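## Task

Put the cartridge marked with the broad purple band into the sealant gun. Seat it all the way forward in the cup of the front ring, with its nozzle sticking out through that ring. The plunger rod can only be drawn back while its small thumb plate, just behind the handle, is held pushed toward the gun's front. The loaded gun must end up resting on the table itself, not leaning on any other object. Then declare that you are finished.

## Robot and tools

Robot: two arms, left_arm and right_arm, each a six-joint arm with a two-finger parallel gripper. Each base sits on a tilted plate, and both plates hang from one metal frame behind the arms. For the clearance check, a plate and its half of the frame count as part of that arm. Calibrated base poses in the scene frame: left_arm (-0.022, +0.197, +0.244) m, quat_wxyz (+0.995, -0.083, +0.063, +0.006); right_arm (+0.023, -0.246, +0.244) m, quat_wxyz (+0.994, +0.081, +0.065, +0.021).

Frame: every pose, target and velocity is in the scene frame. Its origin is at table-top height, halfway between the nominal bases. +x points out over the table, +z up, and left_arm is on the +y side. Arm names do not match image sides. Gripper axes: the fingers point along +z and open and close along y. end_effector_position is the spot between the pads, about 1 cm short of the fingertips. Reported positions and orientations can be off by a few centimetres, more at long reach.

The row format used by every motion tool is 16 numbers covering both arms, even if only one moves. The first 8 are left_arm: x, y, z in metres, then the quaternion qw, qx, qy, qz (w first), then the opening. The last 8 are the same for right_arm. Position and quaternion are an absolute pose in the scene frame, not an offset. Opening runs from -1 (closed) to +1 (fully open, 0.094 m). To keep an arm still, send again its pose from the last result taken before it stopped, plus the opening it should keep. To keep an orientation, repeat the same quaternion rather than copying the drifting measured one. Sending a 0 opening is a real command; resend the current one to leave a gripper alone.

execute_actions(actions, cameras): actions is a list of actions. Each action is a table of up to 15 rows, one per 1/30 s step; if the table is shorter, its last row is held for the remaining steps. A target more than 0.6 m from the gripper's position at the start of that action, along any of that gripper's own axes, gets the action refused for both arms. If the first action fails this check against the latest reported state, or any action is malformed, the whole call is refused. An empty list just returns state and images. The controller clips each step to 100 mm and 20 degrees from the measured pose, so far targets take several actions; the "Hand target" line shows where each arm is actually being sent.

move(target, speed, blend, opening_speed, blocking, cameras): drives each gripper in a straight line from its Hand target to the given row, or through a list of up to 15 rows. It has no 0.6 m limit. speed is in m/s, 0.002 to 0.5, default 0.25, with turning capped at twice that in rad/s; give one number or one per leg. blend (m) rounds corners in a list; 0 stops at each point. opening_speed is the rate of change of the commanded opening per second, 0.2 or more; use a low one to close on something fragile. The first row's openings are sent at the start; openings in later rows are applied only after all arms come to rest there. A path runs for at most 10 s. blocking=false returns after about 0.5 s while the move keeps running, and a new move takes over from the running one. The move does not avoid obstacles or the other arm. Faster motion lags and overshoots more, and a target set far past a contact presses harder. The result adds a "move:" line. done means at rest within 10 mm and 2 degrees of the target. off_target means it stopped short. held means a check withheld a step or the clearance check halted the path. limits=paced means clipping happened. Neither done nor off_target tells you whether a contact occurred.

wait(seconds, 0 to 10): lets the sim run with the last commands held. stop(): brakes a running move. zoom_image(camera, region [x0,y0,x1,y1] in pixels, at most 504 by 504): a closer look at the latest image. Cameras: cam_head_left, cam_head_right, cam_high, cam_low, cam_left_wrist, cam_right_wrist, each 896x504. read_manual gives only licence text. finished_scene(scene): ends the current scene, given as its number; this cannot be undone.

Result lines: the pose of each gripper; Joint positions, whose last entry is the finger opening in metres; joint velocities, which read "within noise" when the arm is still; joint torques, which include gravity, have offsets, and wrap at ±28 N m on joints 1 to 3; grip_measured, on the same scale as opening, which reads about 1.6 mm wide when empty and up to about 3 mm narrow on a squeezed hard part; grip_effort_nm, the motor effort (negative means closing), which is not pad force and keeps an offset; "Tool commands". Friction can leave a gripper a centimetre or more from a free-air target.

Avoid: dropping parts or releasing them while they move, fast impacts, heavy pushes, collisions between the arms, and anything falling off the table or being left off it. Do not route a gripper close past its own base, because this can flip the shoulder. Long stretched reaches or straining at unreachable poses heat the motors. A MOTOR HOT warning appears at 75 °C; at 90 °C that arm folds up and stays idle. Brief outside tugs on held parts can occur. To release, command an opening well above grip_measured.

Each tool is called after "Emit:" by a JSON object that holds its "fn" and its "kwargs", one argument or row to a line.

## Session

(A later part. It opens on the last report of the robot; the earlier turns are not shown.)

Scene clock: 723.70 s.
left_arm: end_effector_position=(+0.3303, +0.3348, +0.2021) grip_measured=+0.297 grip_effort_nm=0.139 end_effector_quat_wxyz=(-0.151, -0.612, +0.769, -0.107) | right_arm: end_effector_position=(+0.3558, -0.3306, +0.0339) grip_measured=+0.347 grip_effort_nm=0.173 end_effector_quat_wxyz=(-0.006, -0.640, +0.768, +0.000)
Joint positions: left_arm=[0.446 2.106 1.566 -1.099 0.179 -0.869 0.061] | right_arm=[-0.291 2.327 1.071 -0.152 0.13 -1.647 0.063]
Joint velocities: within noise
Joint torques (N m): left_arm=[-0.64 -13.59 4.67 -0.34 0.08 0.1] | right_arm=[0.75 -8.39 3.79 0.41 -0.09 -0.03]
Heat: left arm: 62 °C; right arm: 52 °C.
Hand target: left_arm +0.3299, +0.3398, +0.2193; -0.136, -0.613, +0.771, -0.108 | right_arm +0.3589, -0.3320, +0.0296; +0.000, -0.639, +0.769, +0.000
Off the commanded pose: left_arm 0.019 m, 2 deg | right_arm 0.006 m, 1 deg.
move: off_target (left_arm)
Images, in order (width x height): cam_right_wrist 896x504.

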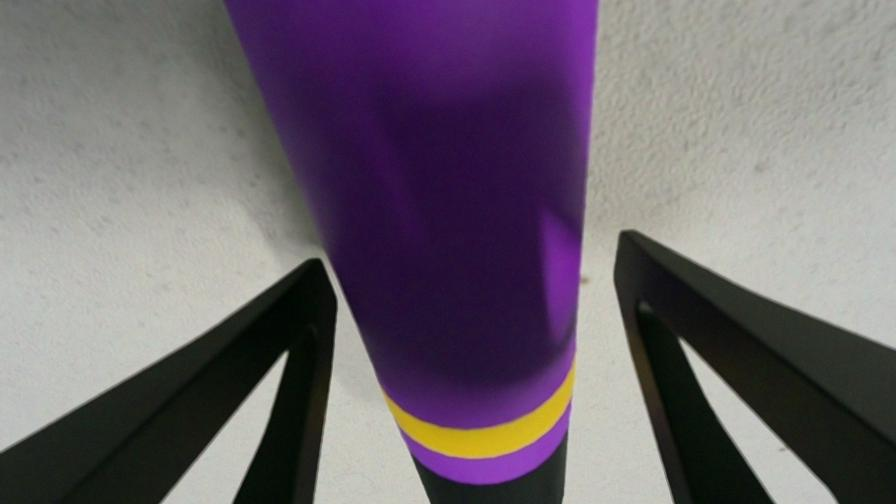

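Emit:
{"fn": "move", "kwargs": {
  "target": [0.33,0.34,0.22,-0.1359,-0.6131,0.7707,-0.1081,0.3,0.359,-0.332,0.0295,0,-0.6394,0.7688,0,-0.08],
  "speed": 0.1,
  "opening_speed": 0.3,
  "cameras": ["cam_right_wrist"]
}}

Scene clock: 728.37 s.
left_arm: end_effector_position=(+0.3303, +0.3348, +0.2021) grip_measured=+0.297 grip_effort_nm=0.139 end_effector_quat_wxyz=(-0.151, -0.612, +0.769, -0.107) | right_arm: end_effector_position=(+0.3563, -0.3308, +0.0339) grip_measured=+0.002 grip_effort_nm=-0.989 end_effector_quat_wxyz=(-0.005, -0.641, +0.768, -0.001)
Joint positions: left_arm=[0.446 2.106 1.566 -1.099 0.179 -0.869 0.061] | right_arm=[-0.291 2.327 1.071 -0.15 0.13 -1.649 0.047]
Joint velocities: within noise
Joint torques (N m): left_arm=[-0.61 -13.64 4.64 -0.34 0.07 0.08] | right_arm=[0.76 -8.44 3.89 0.34 -0.1 -0.05]
Heat: left arm: 62 °C; right arm: 52 °C.
Hand target: left_arm +0.3299, +0.3398, +0.2193; -0.136, -0.613, +0.771, -0.108 | right_arm +0.3589, -0.3320, +0.0296; +0.000, -0.639, +0.769, +0.000
Off the commanded pose: left_arm 0.019 m, 2 deg | right_arm 0.005 m, 1 deg.
move: off_target (left_arm)
Images, in order (width x height): cam_right_wrist 896x504.

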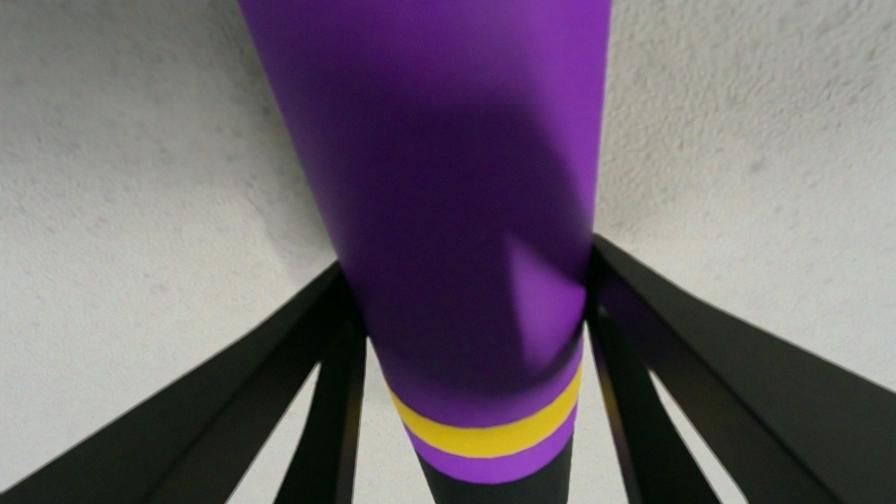

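Emit:
{"fn": "move", "kwargs": {
  "target": [
    [0.33,0.34,0.22,-0.1359,-0.6131,0.7707,-0.1081,0.3,0.359,-0.332,0.0295,0,-0.6394,0.7688,0,0.5],
    [0.33,0.34,0.22,-0.1359,-0.6131,0.7707,-0.1081,0.3,0.3565,-0.347,0.07,-0.0937,-0.6346,0.7630,-0.0779,0.6]
  ],
  "speed": 0.08,
  "cameras": ["cam_right_wrist"]
}}

Scene clock: 763.87 s.
left_arm: end_effector_position=(+0.3303, +0.3348, +0.2021) grip_measured=+0.297 grip_effort_nm=0.144 end_effector_quat_wxyz=(-0.151, -0.612, +0.769, -0.107) | right_arm: end_effector_position=(+0.3537, -0.3483, +0.0594) grip_measured=+0.597 grip_effort_nm=0.168 end_effector_quat_wxyz=(-0.094, -0.633, +0.765, -0.072)
Joint positions: left_arm=[0.446 2.106 1.566 -1.099 0.179 -0.869 0.061] | right_arm=[-0.218 2.266 1.061 -0.215 0.369 -1.567 0.075]
Joint velocities: within noise
Joint torques (N m): left_arm=[-0.73 -13.7 4.63 -0.32 0.09 0.1] | right_arm=[2.65 -12.6 2.55 0.03 0.23 0.07]
Heat: left arm: 63 °C; right arm: 52 °C.
Hand target: left_arm +0.3299, +0.3398, +0.2193; -0.136, -0.613, +0.771, -0.108 | right_arm +0.3564, -0.3470, +0.0696; -0.094, -0.635, +0.763, -0.078
Off the commanded pose: left_arm 0.019 m, 2 deg | right_arm 0.011 m, 1 deg.
move: off_target (left_arm, right_arm); target 2's new opening was sent with right_arm's hand 0.011 m and 1 deg from that target
Images, in order (width x height): cam_right_wrist 896x504.

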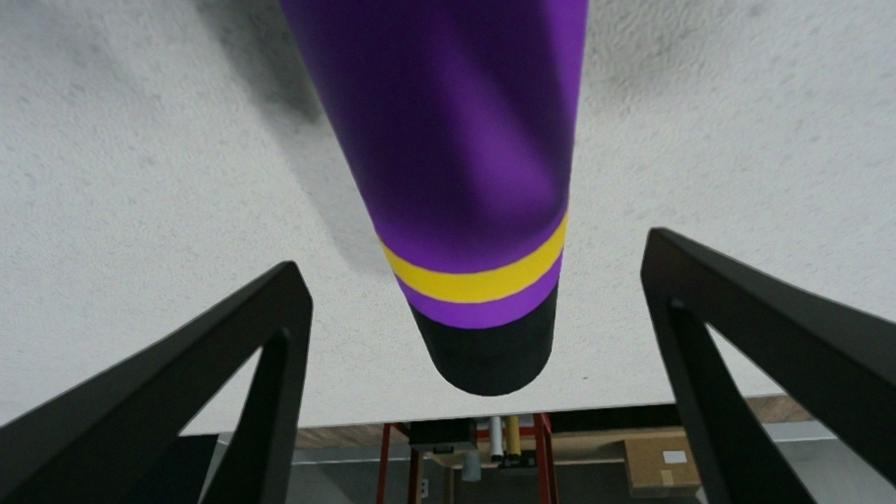

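Emit:
{"fn": "move", "kwargs": {
  "target": [0.33,0.34,0.22,-0.1359,-0.6131,0.7707,-0.1081,0.3,0.3505,-0.3465,0.032,-0.0937,-0.6346,0.7630,-0.0779,0.6],
  "speed": 0.06,
  "cameras": ["cam_right_wrist"]
}}

Scene clock: 770.90 s.
left_arm: end_effector_position=(+0.3303, +0.3348, +0.2021) grip_measured=+0.297 grip_effort_nm=0.144 end_effector_quat_wxyz=(-0.151, -0.612, +0.769, -0.107) | right_arm: end_effector_position=(+0.3520, -0.3448, +0.0359) grip_measured=+0.597 grip_effort_nm=0.173 end_effector_quat_wxyz=(-0.090, -0.634, +0.764, -0.076)
Joint positions: left_arm=[0.446 2.106 1.566 -1.099 0.179 -0.869 0.061] | right_arm=[-0.218 2.344 1.061 -0.124 0.369 -1.572 0.075]
Joint velocities: within noise
Joint torques (N m): left_arm=[-0.64 -13.57 4.57 -0.33 0.05 0.09] | right_arm=[1.21 -8.61 2.76 0.39 0.18 -0.06]
Heat: left arm: 63 °C; right arm: 53 °C.
Hand target: left_arm +0.3299, +0.3398, +0.2193; -0.136, -0.613, +0.771, -0.108 | right_arm +0.3504, -0.3465, +0.0321; -0.094, -0.635, +0.763, -0.078
Off the commanded pose: left_arm 0.019 m, 2 deg | right_arm 0.004 m, 1 deg.
move: off_target (left_arm)
Images, in order (width x height): cam_right_wrist 896x504.

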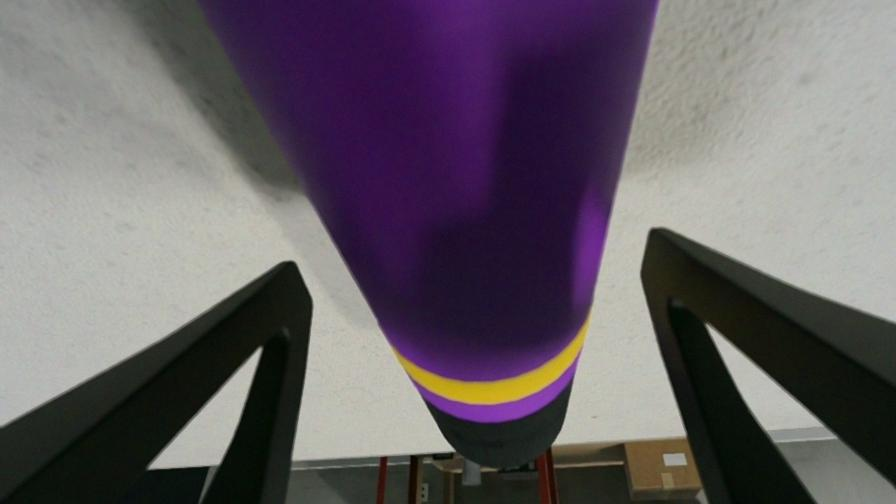

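Emit:
{"fn": "move", "kwargs": {
  "target": [0.33,0.34,0.22,-0.1359,-0.6131,0.7707,-0.1081,0.3,0.3505,-0.3465,0.032,-0.0937,-0.6346,0.7630,-0.0779,-0.08],
  "speed": 0.06,
  "opening_speed": 0.4,
  "cameras": ["cam_right_wrist"]
}}

Scene clock: 775.20 s.
left_arm: end_effector_position=(+0.3303, +0.3348, +0.2021) grip_measured=+0.297 grip_effort_nm=0.134 end_effector_quat_wxyz=(-0.151, -0.612, +0.769, -0.107) | right_arm: end_effector_position=(+0.3525, -0.3449, +0.0359) grip_measured=-0.012 grip_effort_nm=-0.955 end_effector_quat_wxyz=(-0.089, -0.634, +0.764, -0.077)
Joint positions: left_arm=[0.446 2.106 1.566 -1.099 0.179 -0.869 0.061] | right_arm=[-0.218 2.344 1.061 -0.122 0.369 -1.573 0.046]
Joint velocities: within noise
Joint torques (N m): left_arm=[-0.64 -13.53 4.71 -0.31 0.08 0.09] | right_arm=[1.17 -8.61 2.73 0.36 0.2 -0.03]
Heat: left arm: 63 °C; right arm: 53 °C.
Hand target: left_arm +0.3299, +0.3398, +0.2193; -0.136, -0.613, +0.771, -0.108 | right_arm +0.3503, -0.3465, +0.0321; -0.094, -0.635, +0.763, -0.078
Off the commanded pose: left_arm 0.019 m, 2 deg | right_arm 0.005 m, 1 deg.
move: off_target (left_arm)
Images, in order (width x height): cam_right_wrist 896x504.

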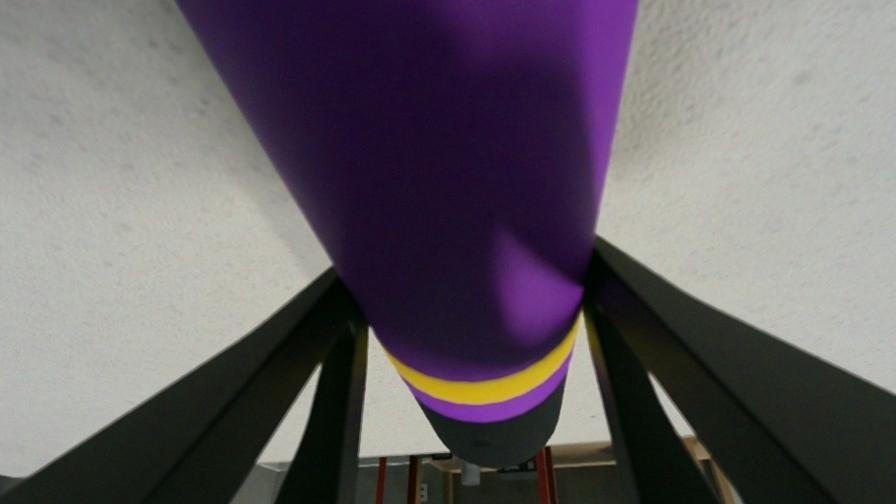

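Emit:
{"fn": "move", "kwargs": {
  "target": [
    [0.33,0.34,0.22,-0.1359,-0.6131,0.7707,-0.1081,0.3,0.3505,-0.3465,0.12,-0.0937,-0.6346,0.7630,-0.0779,-0.08],
    [0.33,0.34,0.22,-0.1359,-0.6131,0.7707,-0.1081,0.3,0.33,-0.17,0.19,0,-0.6394,0.7688,0,-0.08],
    [0.33,0.34,0.22,-0.1359,-0.6131,0.7707,-0.1081,0.3,0.303,0.0,0.17,0,-0.6394,0.7688,0,-0.08]
  ],
  "speed": 0.12,
  "blend": 0.03
}}

Scene clock: 789.80 s.
left_arm: end_effector_position=(+0.3303, +0.3348, +0.2021) grip_measured=+0.297 grip_effort_nm=0.134 end_effector_quat_wxyz=(-0.151, -0.612, +0.769, -0.107) | right_arm: end_effector_position=(+0.3000, -0.0106, +0.1637) grip_measured=-0.016 grip_effort_nm=-1.009 end_effector_quat_wxyz=(-0.008, -0.638, +0.770, -0.006)
Joint positions: left_arm=[0.446 2.106 1.566 -1.099 0.179 -0.869 0.061] | right_arm=[0.72 2.213 1.264 -0.652 0.219 -0.617 0.046]
Joint velocities: within noise
Joint torques (N m): left_arm=[-0.55 -13.64 4.62 -0.31 0.09 0.05] | right_arm=[3.52 -9.76 7.72 0.06 -0.1 0.06]
Heat: left arm: 64 °C; right arm: 52 °C.
Hand target: left_arm +0.3299, +0.3398, +0.2193; -0.136, -0.613, +0.771, -0.108 | right_arm +0.3028, -0.0002, +0.1700; +0.000, -0.640, +0.769, +0.000
Off the commanded pose: left_arm 0.019 m, 2 deg | right_arm 0.013 m, 1 deg.
move: off_target (left_arm, right_arm)

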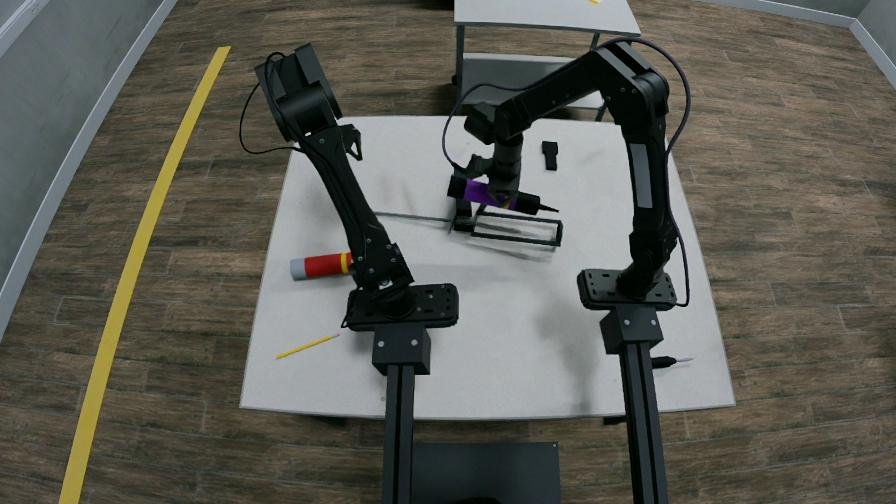

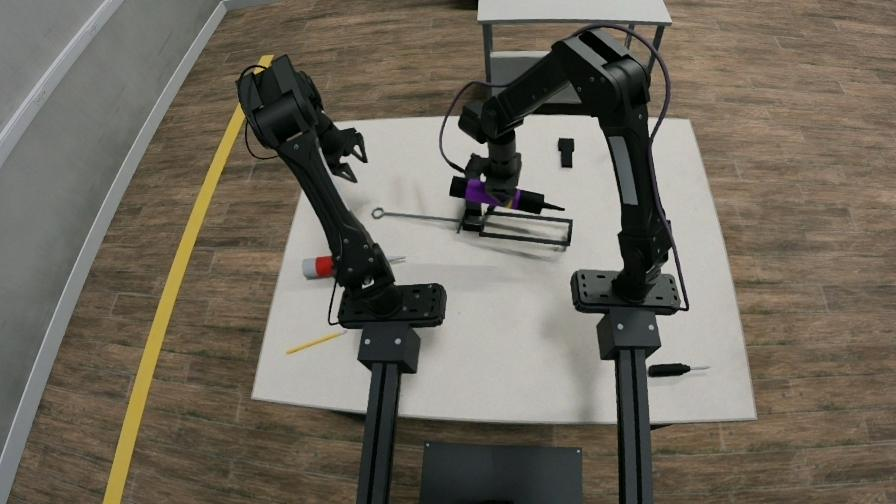

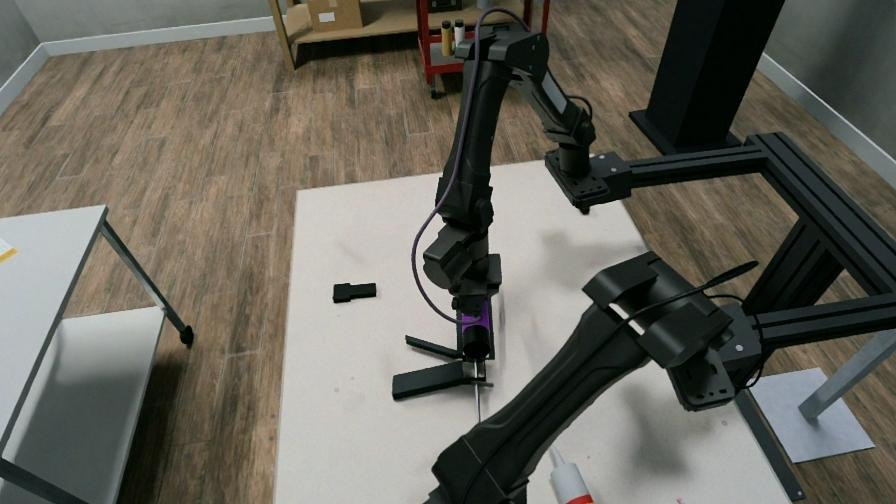

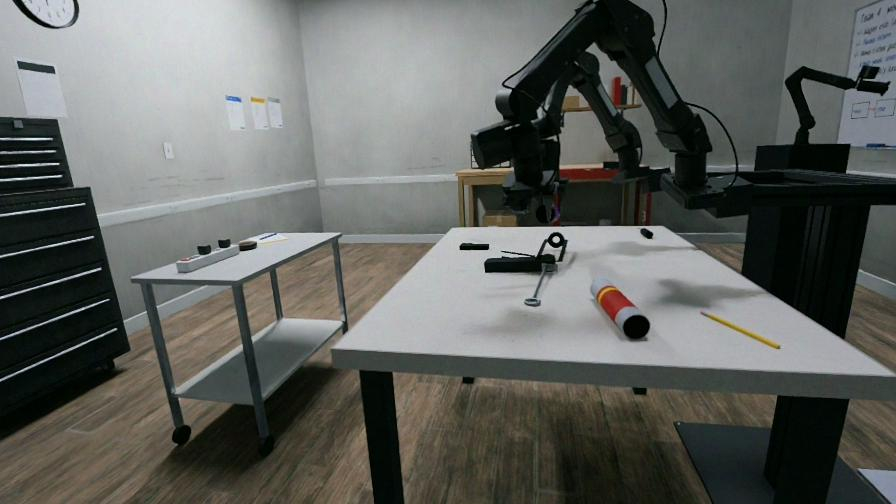

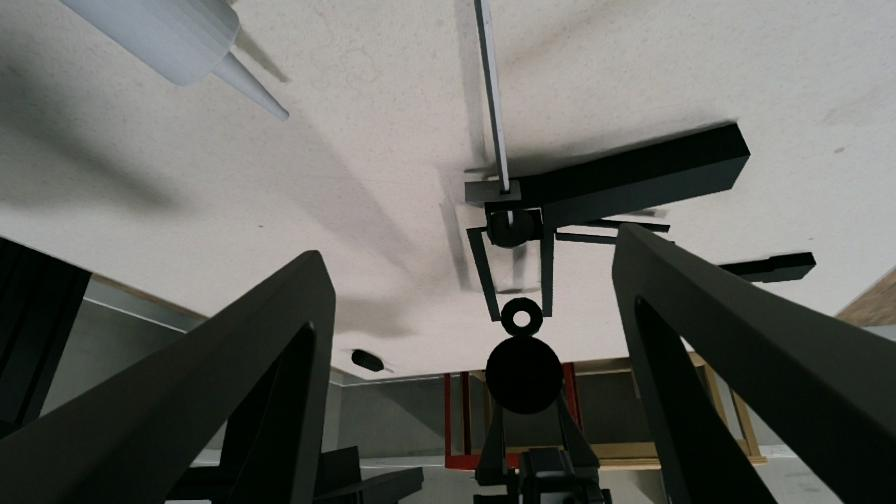

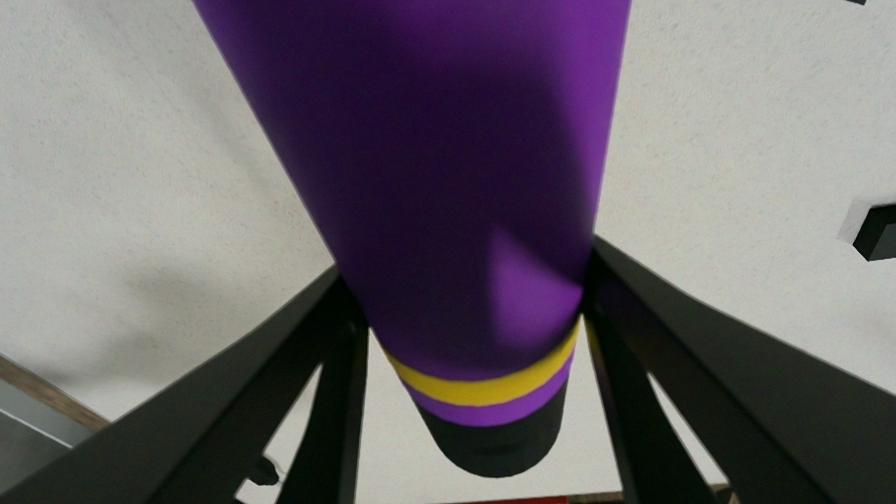

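Emit:
{"fn": "move", "kwargs": {
  "target": [0.33,0.34,0.22,-0.1359,-0.6131,0.7707,-0.1081,0.3,0.304,0.018,0.13,0,-0.6394,0.7688,0,-0.08],
  "speed": 0.08,
  "cameras": ["cam_head_left","cam_high","cam_left_wrist"]
}}

Emit:
{"fn": "zoom_image", "kwargs": {
  "camera": "cam_left_wrist",
  "region": [440, 150, 620, 400]
}}

Emit:
{"fn": "zoom_image", "kwargs": {
  "camera": "cam_head_left",
  "region": [420, 140, 600, 280]
}}

Scene clock: 816.00 s.
left_arm: end_effector_position=(+0.3303, +0.3348, +0.2021) grip_measured=+0.297 grip_effort_nm=0.144 end_effector_quat_wxyz=(-0.151, -0.612, +0.769, -0.107) | right_arm: end_effector_position=(+0.2987, -0.0004, +0.1245) grip_measured=-0.016 grip_effort_nm=-1.009 end_effector_quat_wxyz=(-0.022, -0.636, +0.771, -0.007)
Joint positions: left_arm=[0.446 2.106 1.566 -1.099 0.179 -0.869 0.061] | right_arm=[0.72 2.354 1.316 -0.593 0.219 -0.607 0.046]
Joint velocities: within noise
Joint torques (N m): left_arm=[-0.47 -13.6 4.64 -0.32 0.06 0.11] | right_arm=[4.48 -10.35 7.06 0.3 -0.1 0.07]
Heat: left arm: 64 °C; right arm: 51 °C.
Hand target: left_arm +0.3299, +0.3398, +0.2193; -0.136, -0.613, +0.771, -0.108 | right_arm +0.3036, +0.0177, +0.1306; +0.000, -0.640, +0.769, +0.000
Off the commanded pose: left_arm 0.019 m, 2 deg | right_arm 0.020 m, 3 deg.
move: off_target (left_arm, right_arm)
Images, in order (width x height): cam_head_left 896x504, cam_high 896x504, cam_left_wrist 896x504.

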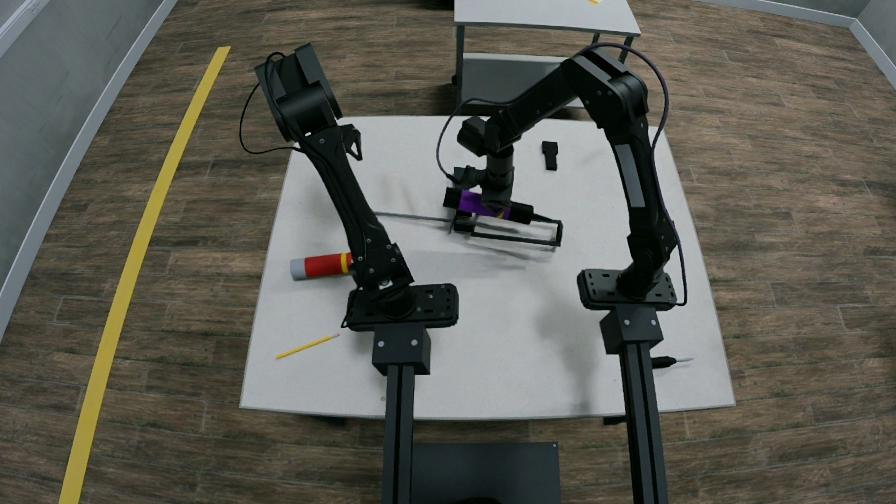

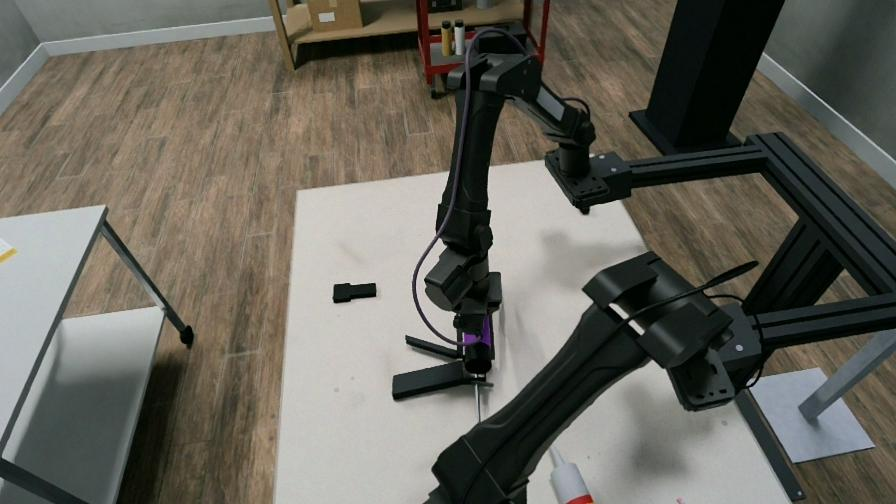

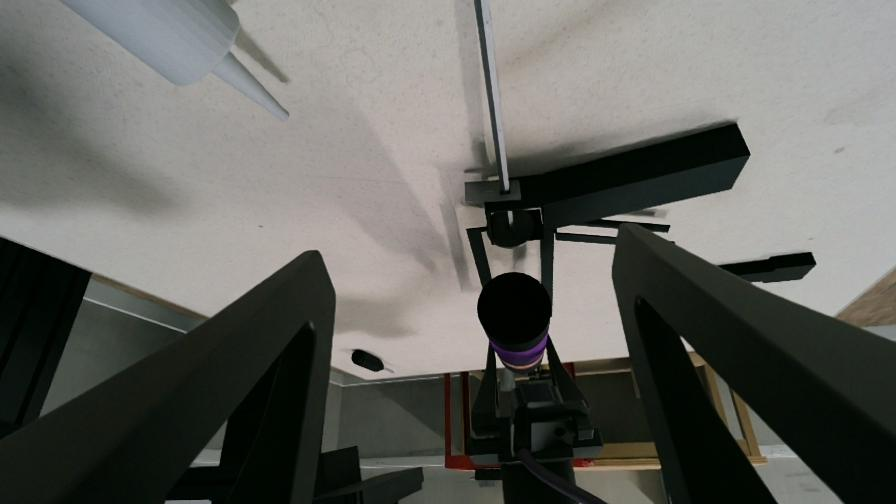

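Scaled by 2.016 from the camera's 896x504 image, which has a finer 1280x720 frame.

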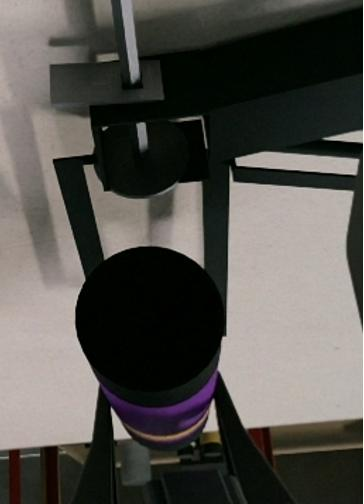

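Scaled by 2.800 from the camera's 896x504 image, which has a finer 1280x720 frame.

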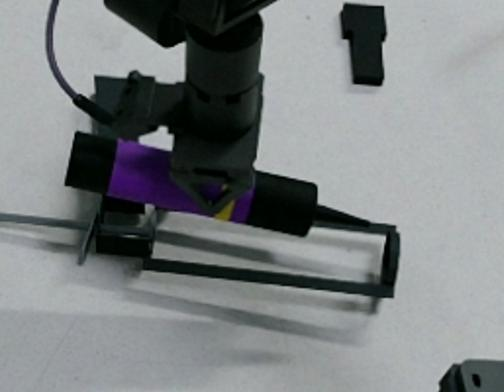

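Emit:
{"fn": "move", "kwargs": {
  "target": [0.33,0.34,0.22,-0.1359,-0.6131,0.7707,-0.1081,0.3,0.313,0.026,0.12,0.015,-0.6394,0.7688,0.012,-0.08],
  "speed": 0.08,
  "cameras": ["cam_right_wrist","cam_left_wrist"]
}}

Scene clock: 827.73 s.
left_arm: end_effector_position=(+0.3303, +0.3348, +0.2021) grip_measured=+0.297 grip_effort_nm=0.134 end_effector_quat_wxyz=(-0.151, -0.612, +0.769, -0.107) | right_arm: end_effector_position=(+0.3044, +0.0106, +0.1160) grip_measured=-0.016 grip_effort_nm=-1.004 end_effector_quat_wxyz=(-0.007, -0.638, +0.770, +0.000)
Joint positions: left_arm=[0.446 2.106 1.566 -1.099 0.179 -0.869 0.061] | right_arm=[0.72 2.386 1.335 -0.547 0.206 -0.618 0.046]
Joint velocities: within noise
Joint torques (N m): left_arm=[-0.55 -13.56 4.78 -0.35 0.08 0.09] | right_arm=[3.04 -10.4 7.23 0.39 -0.16 -0.07]
Heat: left arm: 65 °C; right arm: 52 °C.
Hand target: left_arm +0.3299, +0.3398, +0.2193; -0.136, -0.613, +0.771, -0.108 | right_arm +0.3128, +0.0256, +0.1207; +0.015, -0.640, +0.769, +0.012
Off the commanded pose: left_arm 0.019 m, 2 deg | right_arm 0.018 m, 3 deg.
move: off_target (left_arm, right_arm)
Images, in order (width x height): cam_left_wrist 896x504, cam_right_wrist 896x504.

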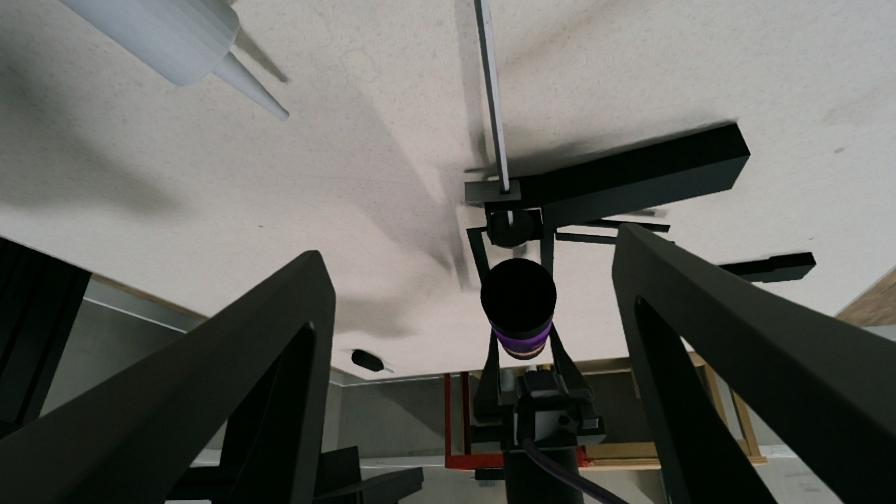

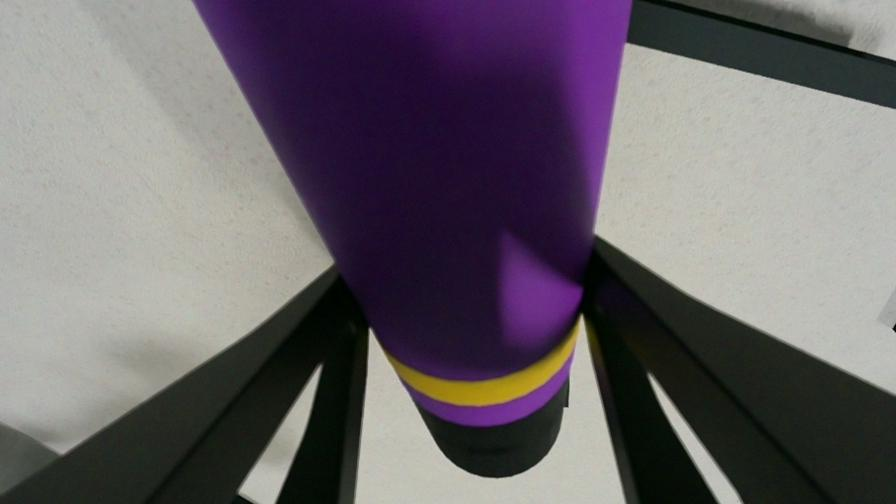

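Emit:
{"fn": "move", "kwargs": {
  "target": [0.33,0.34,0.22,-0.1359,-0.6131,0.7707,-0.1081,0.3,0.313,0.024,0.085,0.015,-0.6394,0.7688,0.012,-0.08],
  "speed": 0.06,
  "cameras": ["cam_right_wrist","cam_left_wrist","cam_head_left","cam_high"]
}}

Emit:
{"fn": "zoom_image", "kwargs": {
  "camera": "cam_head_left",
  "region": [430, 160, 600, 270]
}}

Emit:
{"fn": "zoom_image", "kwargs": {
  "camera": "cam_left_wrist",
  "region": [440, 150, 620, 400]
}}

Scene clock: 832.73 s.
left_arm: end_effector_position=(+0.3303, +0.3348, +0.2021) grip_measured=+0.297 grip_effort_nm=0.134 end_effector_quat_wxyz=(-0.151, -0.612, +0.769, -0.107) | right_arm: end_effector_position=(+0.3027, +0.0118, +0.0820) grip_measured=-0.016 grip_effort_nm=-1.009 end_effector_quat_wxyz=(-0.006, -0.641, +0.767, +0.001)
Joint positions: left_arm=[0.446 2.106 1.566 -1.099 0.179 -0.869 0.061] | right_arm=[0.706 2.478 1.335 -0.449 0.205 -0.641 0.046]
Joint velocities: within noise
Joint torques (N m): left_arm=[-0.59 -13.52 4.57 -0.32 0.07 0.08] | right_arm=[2.39 -10.78 6.5 0.46 -0.17 -0.07]
Heat: left arm: 65 °C; right arm: 52 °C.
Hand target: left_arm +0.3299, +0.3398, +0.2193; -0.136, -0.613, +0.771, -0.108 | right_arm +0.3130, +0.0237, +0.0856; +0.015, -0.639, +0.769, +0.012
Off the commanded pose: left_arm 0.019 m, 2 deg | right_arm 0.016 m, 3 deg.
move: off_target (left_arm, right_arm)
Images, in order (width x height): cam_head_left 896x504, cam_high 896x504, cam_left_wrist 896x504, cam_right_wrist 896x504.

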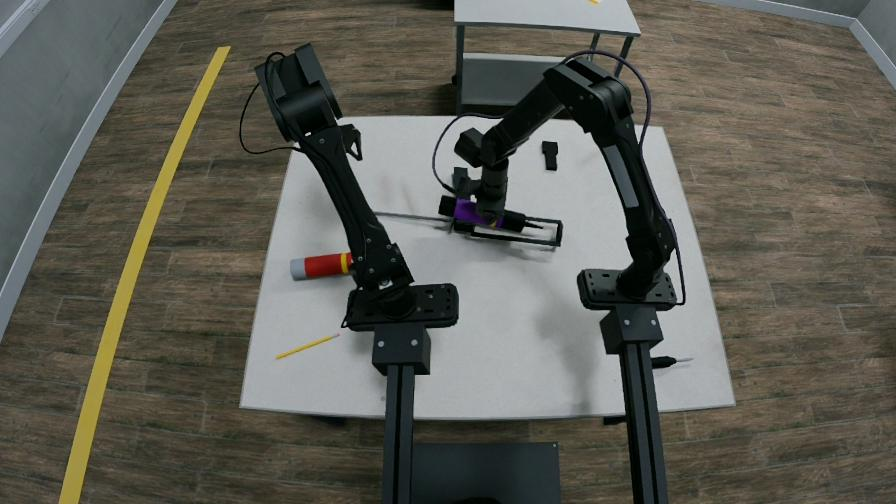

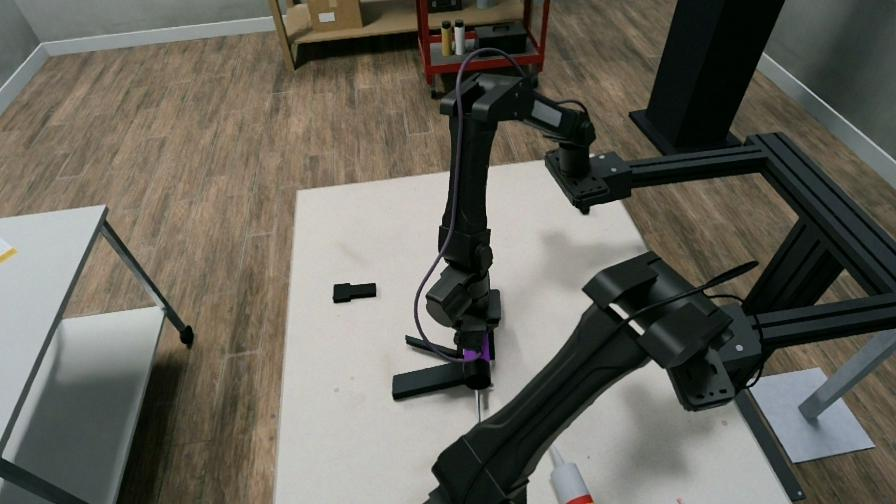

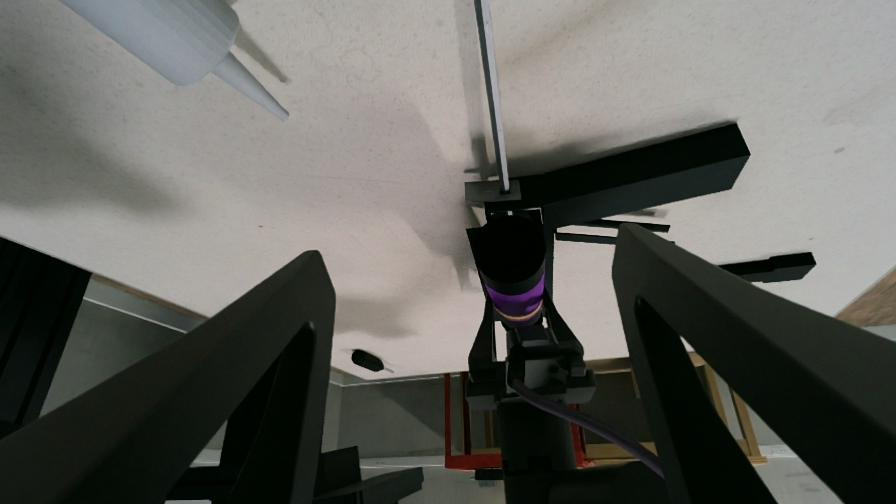

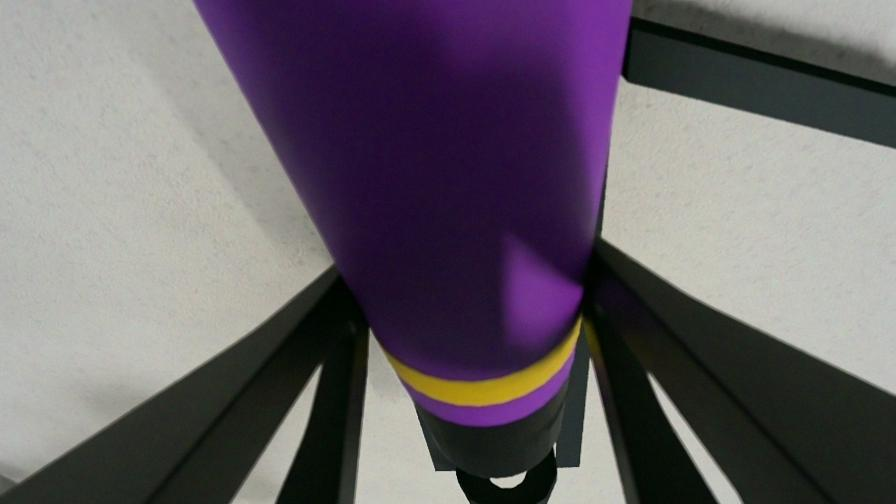

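Scaled by 2.965 from the camera's 896x504 image, which has a finer 1280x720 frame.

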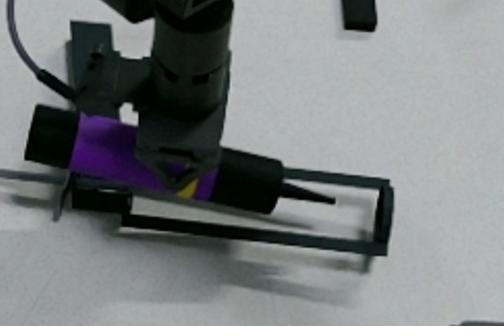

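Scaled by 2.016 from the camera's 896x504 image, which has a finer 1280x720 frame.

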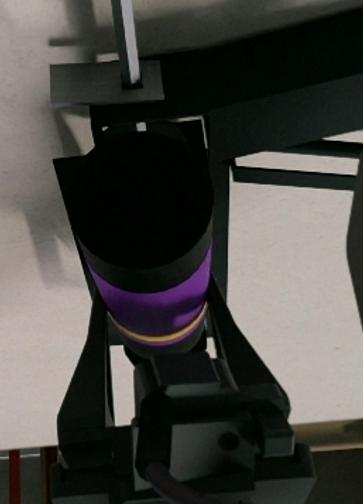

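Emit:
{"fn": "move", "kwargs": {
  "target": [0.33,0.34,0.22,-0.1359,-0.6131,0.7707,-0.1081,0.3,0.3095,0.001,0.080,0.010,-0.6481,0.7615,0.008,-0.08],
  "speed": 0.06,
  "cameras": ["cam_right_wrist","cam_left_wrist"]
}}

Scene clock: 855.80 s.
left_arm: end_effector_position=(+0.3303, +0.3348, +0.2021) grip_measured=+0.297 grip_effort_nm=0.139 end_effector_quat_wxyz=(-0.151, -0.612, +0.769, -0.107) | right_arm: end_effector_position=(+0.2985, -0.0074, +0.0707) grip_measured=-0.016 grip_effort_nm=-1.009 end_effector_quat_wxyz=(-0.015, -0.650, +0.759, +0.002)
Joint positions: left_arm=[0.446 2.106 1.566 -1.099 0.179 -0.869 0.061] | right_arm=[0.669 2.478 1.278 -0.405 0.205 -0.698 0.046]
Joint velocities: within noise
Joint torques (N m): left_arm=[-0.58 -13.57 4.68 -0.32 0.07 0.06] | right_arm=[2.28 -13.14 3.82 0.42 -0.1 -0.08]
Heat: left arm: 65 °C; right arm: 55 °C.
Hand target: left_arm +0.3299, +0.3398, +0.2193; -0.136, -0.613, +0.771, -0.108 | right_arm +0.3094, +0.0008, +0.0802; +0.010, -0.648, +0.761, +0.008
Off the commanded pose: left_arm 0.019 m, 2 deg | right_arm 0.017 m, 3 deg.
move: off_target (left_arm, right_arm)
Images, in order (width x height): cam_left_wrist 896x504, cam_right_wrist 896x504.

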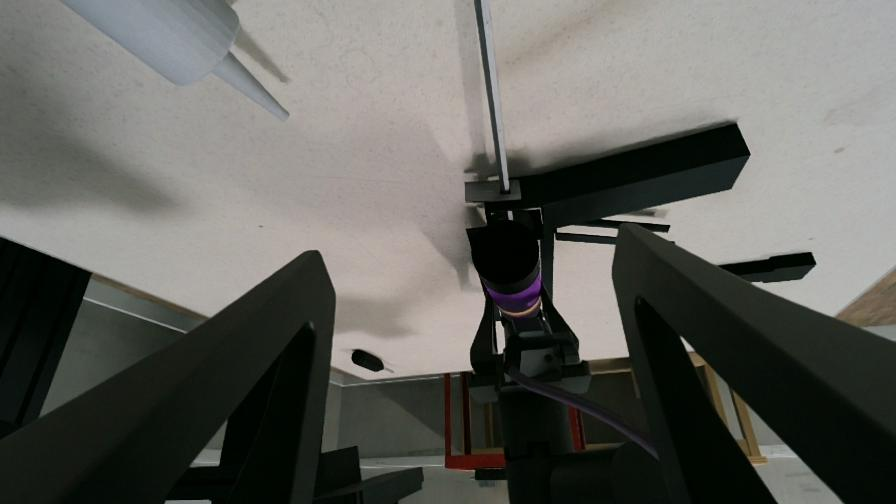

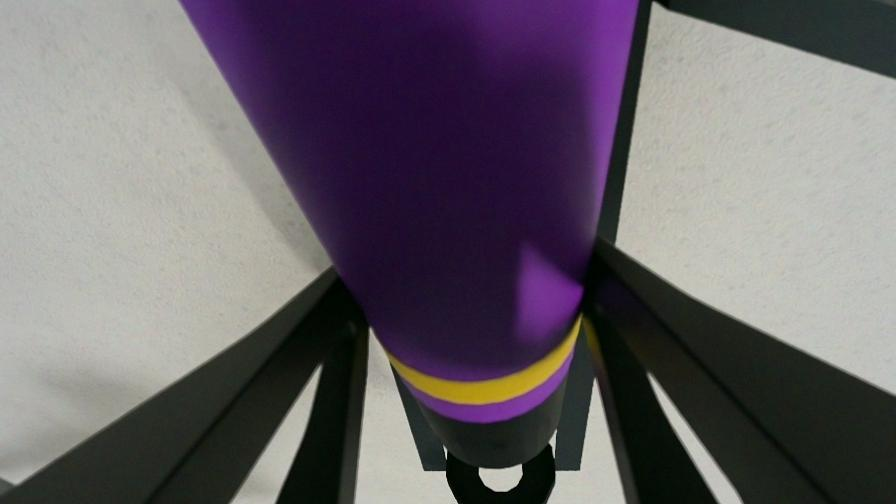

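Emit:
{"fn": "zoom_image", "kwargs": {
  "camera": "cam_right_wrist",
  "region": [380, 330, 620, 504]
}}

Emit:
{"fn": "zoom_image", "kwargs": {
  "camera": "cam_left_wrist",
  "region": [440, 150, 620, 400]
}}

Scaled by 2.100 from the camera's 896x504 image, which has a finer 1280x720 frame.

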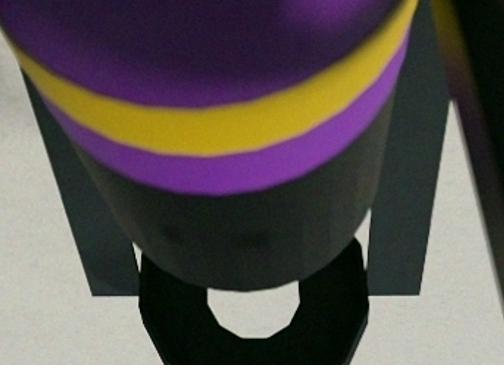

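Scaled by 2.016 from the camera's 896x504 image, which has a finer 1280x720 frame.

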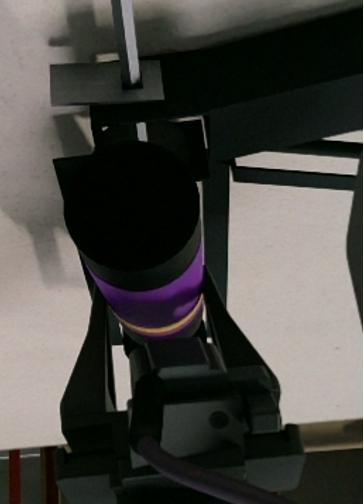

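Emit:
{"fn": "move", "kwargs": {
  "target": [0.33,0.34,0.22,-0.1359,-0.6131,0.7707,-0.1081,0.3,0.3165,0.002,0.084,0.010,-0.6481,0.7615,0.008,-0.08],
  "speed": 0.06,
  "cameras": ["cam_right_wrist","cam_left_wrist"]
}}

Emit:
{"fn": "zoom_image", "kwargs": {
  "camera": "cam_right_wrist",
  "region": [380, 330, 620, 504]
}}

Emit:
{"fn": "zoom_image", "kwargs": {
  "camera": "cam_left_wrist",
  "region": [440, 150, 620, 400]
}}

Scene clock: 875.17 s.
left_arm: end_effector_position=(+0.3303, +0.3348, +0.2021) grip_measured=+0.297 grip_effort_nm=0.139 end_effector_quat_wxyz=(-0.151, -0.612, +0.769, -0.107) | right_arm: end_effector_position=(+0.3000, -0.0077, +0.0707) grip_measured=-0.016 grip_effort_nm=-1.004 end_effector_quat_wxyz=(-0.015, -0.653, +0.757, +0.003)
Joint positions: left_arm=[0.446 2.106 1.566 -1.099 0.179 -0.869 0.061] | right_arm=[0.665 2.478 1.28 -0.404 0.203 -0.709 0.046]
Joint velocities: within noise
Joint torques (N m): left_arm=[-0.55 -13.59 4.75 -0.33 0.07 0.09] | right_arm=[1.96 -13.33 6.04 0.12 -0.1 -0.01]
Heat: left arm: 66 °C; right arm: 60 °C.
Hand target: left_arm +0.3299, +0.3398, +0.2193; -0.136, -0.613, +0.771, -0.108 | right_arm +0.3164, +0.0016, +0.0842; +0.010, -0.648, +0.761, +0.008
Off the commanded pose: left_arm 0.019 m, 2 deg | right_arm 0.023 m, 3 deg.
move: off_target (left_arm, right_arm)
Images, in order (width x height): cam_left_wrist 896x504, cam_right_wrist 896x504.

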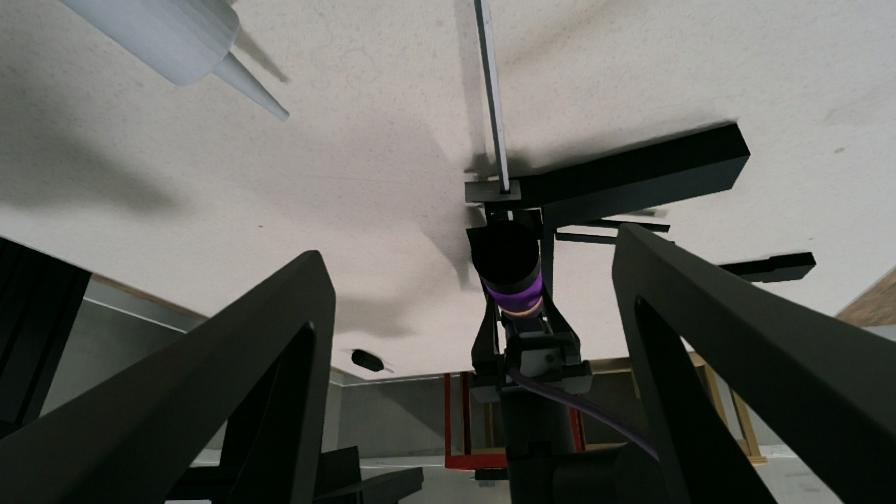

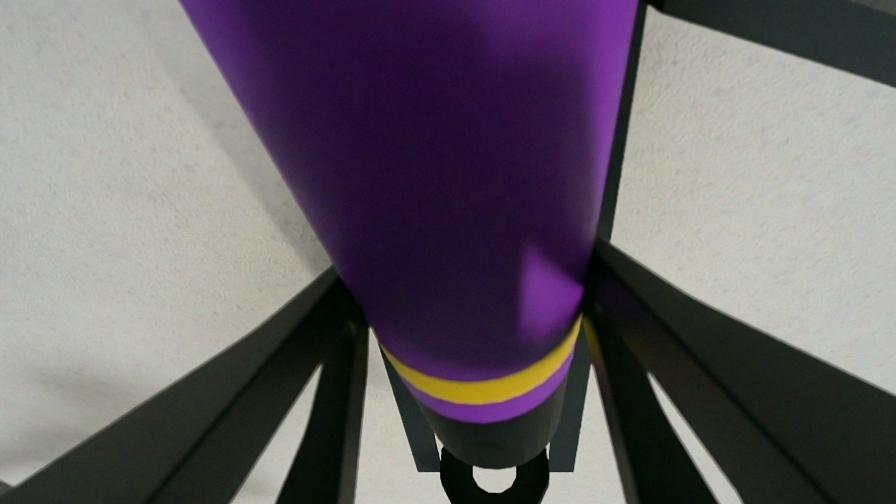

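Scaled by 2.100 from the camera's 896x504 image, which has a finer 1280x720 frame.

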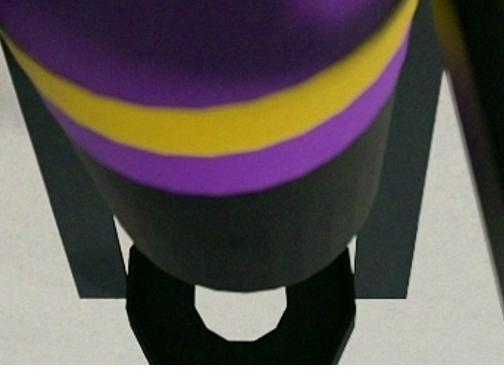

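Scaled by 2.016 from the camera's 896x504 image, which has a finer 1280x720 frame.

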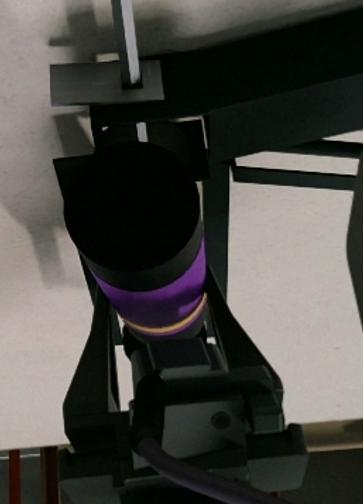

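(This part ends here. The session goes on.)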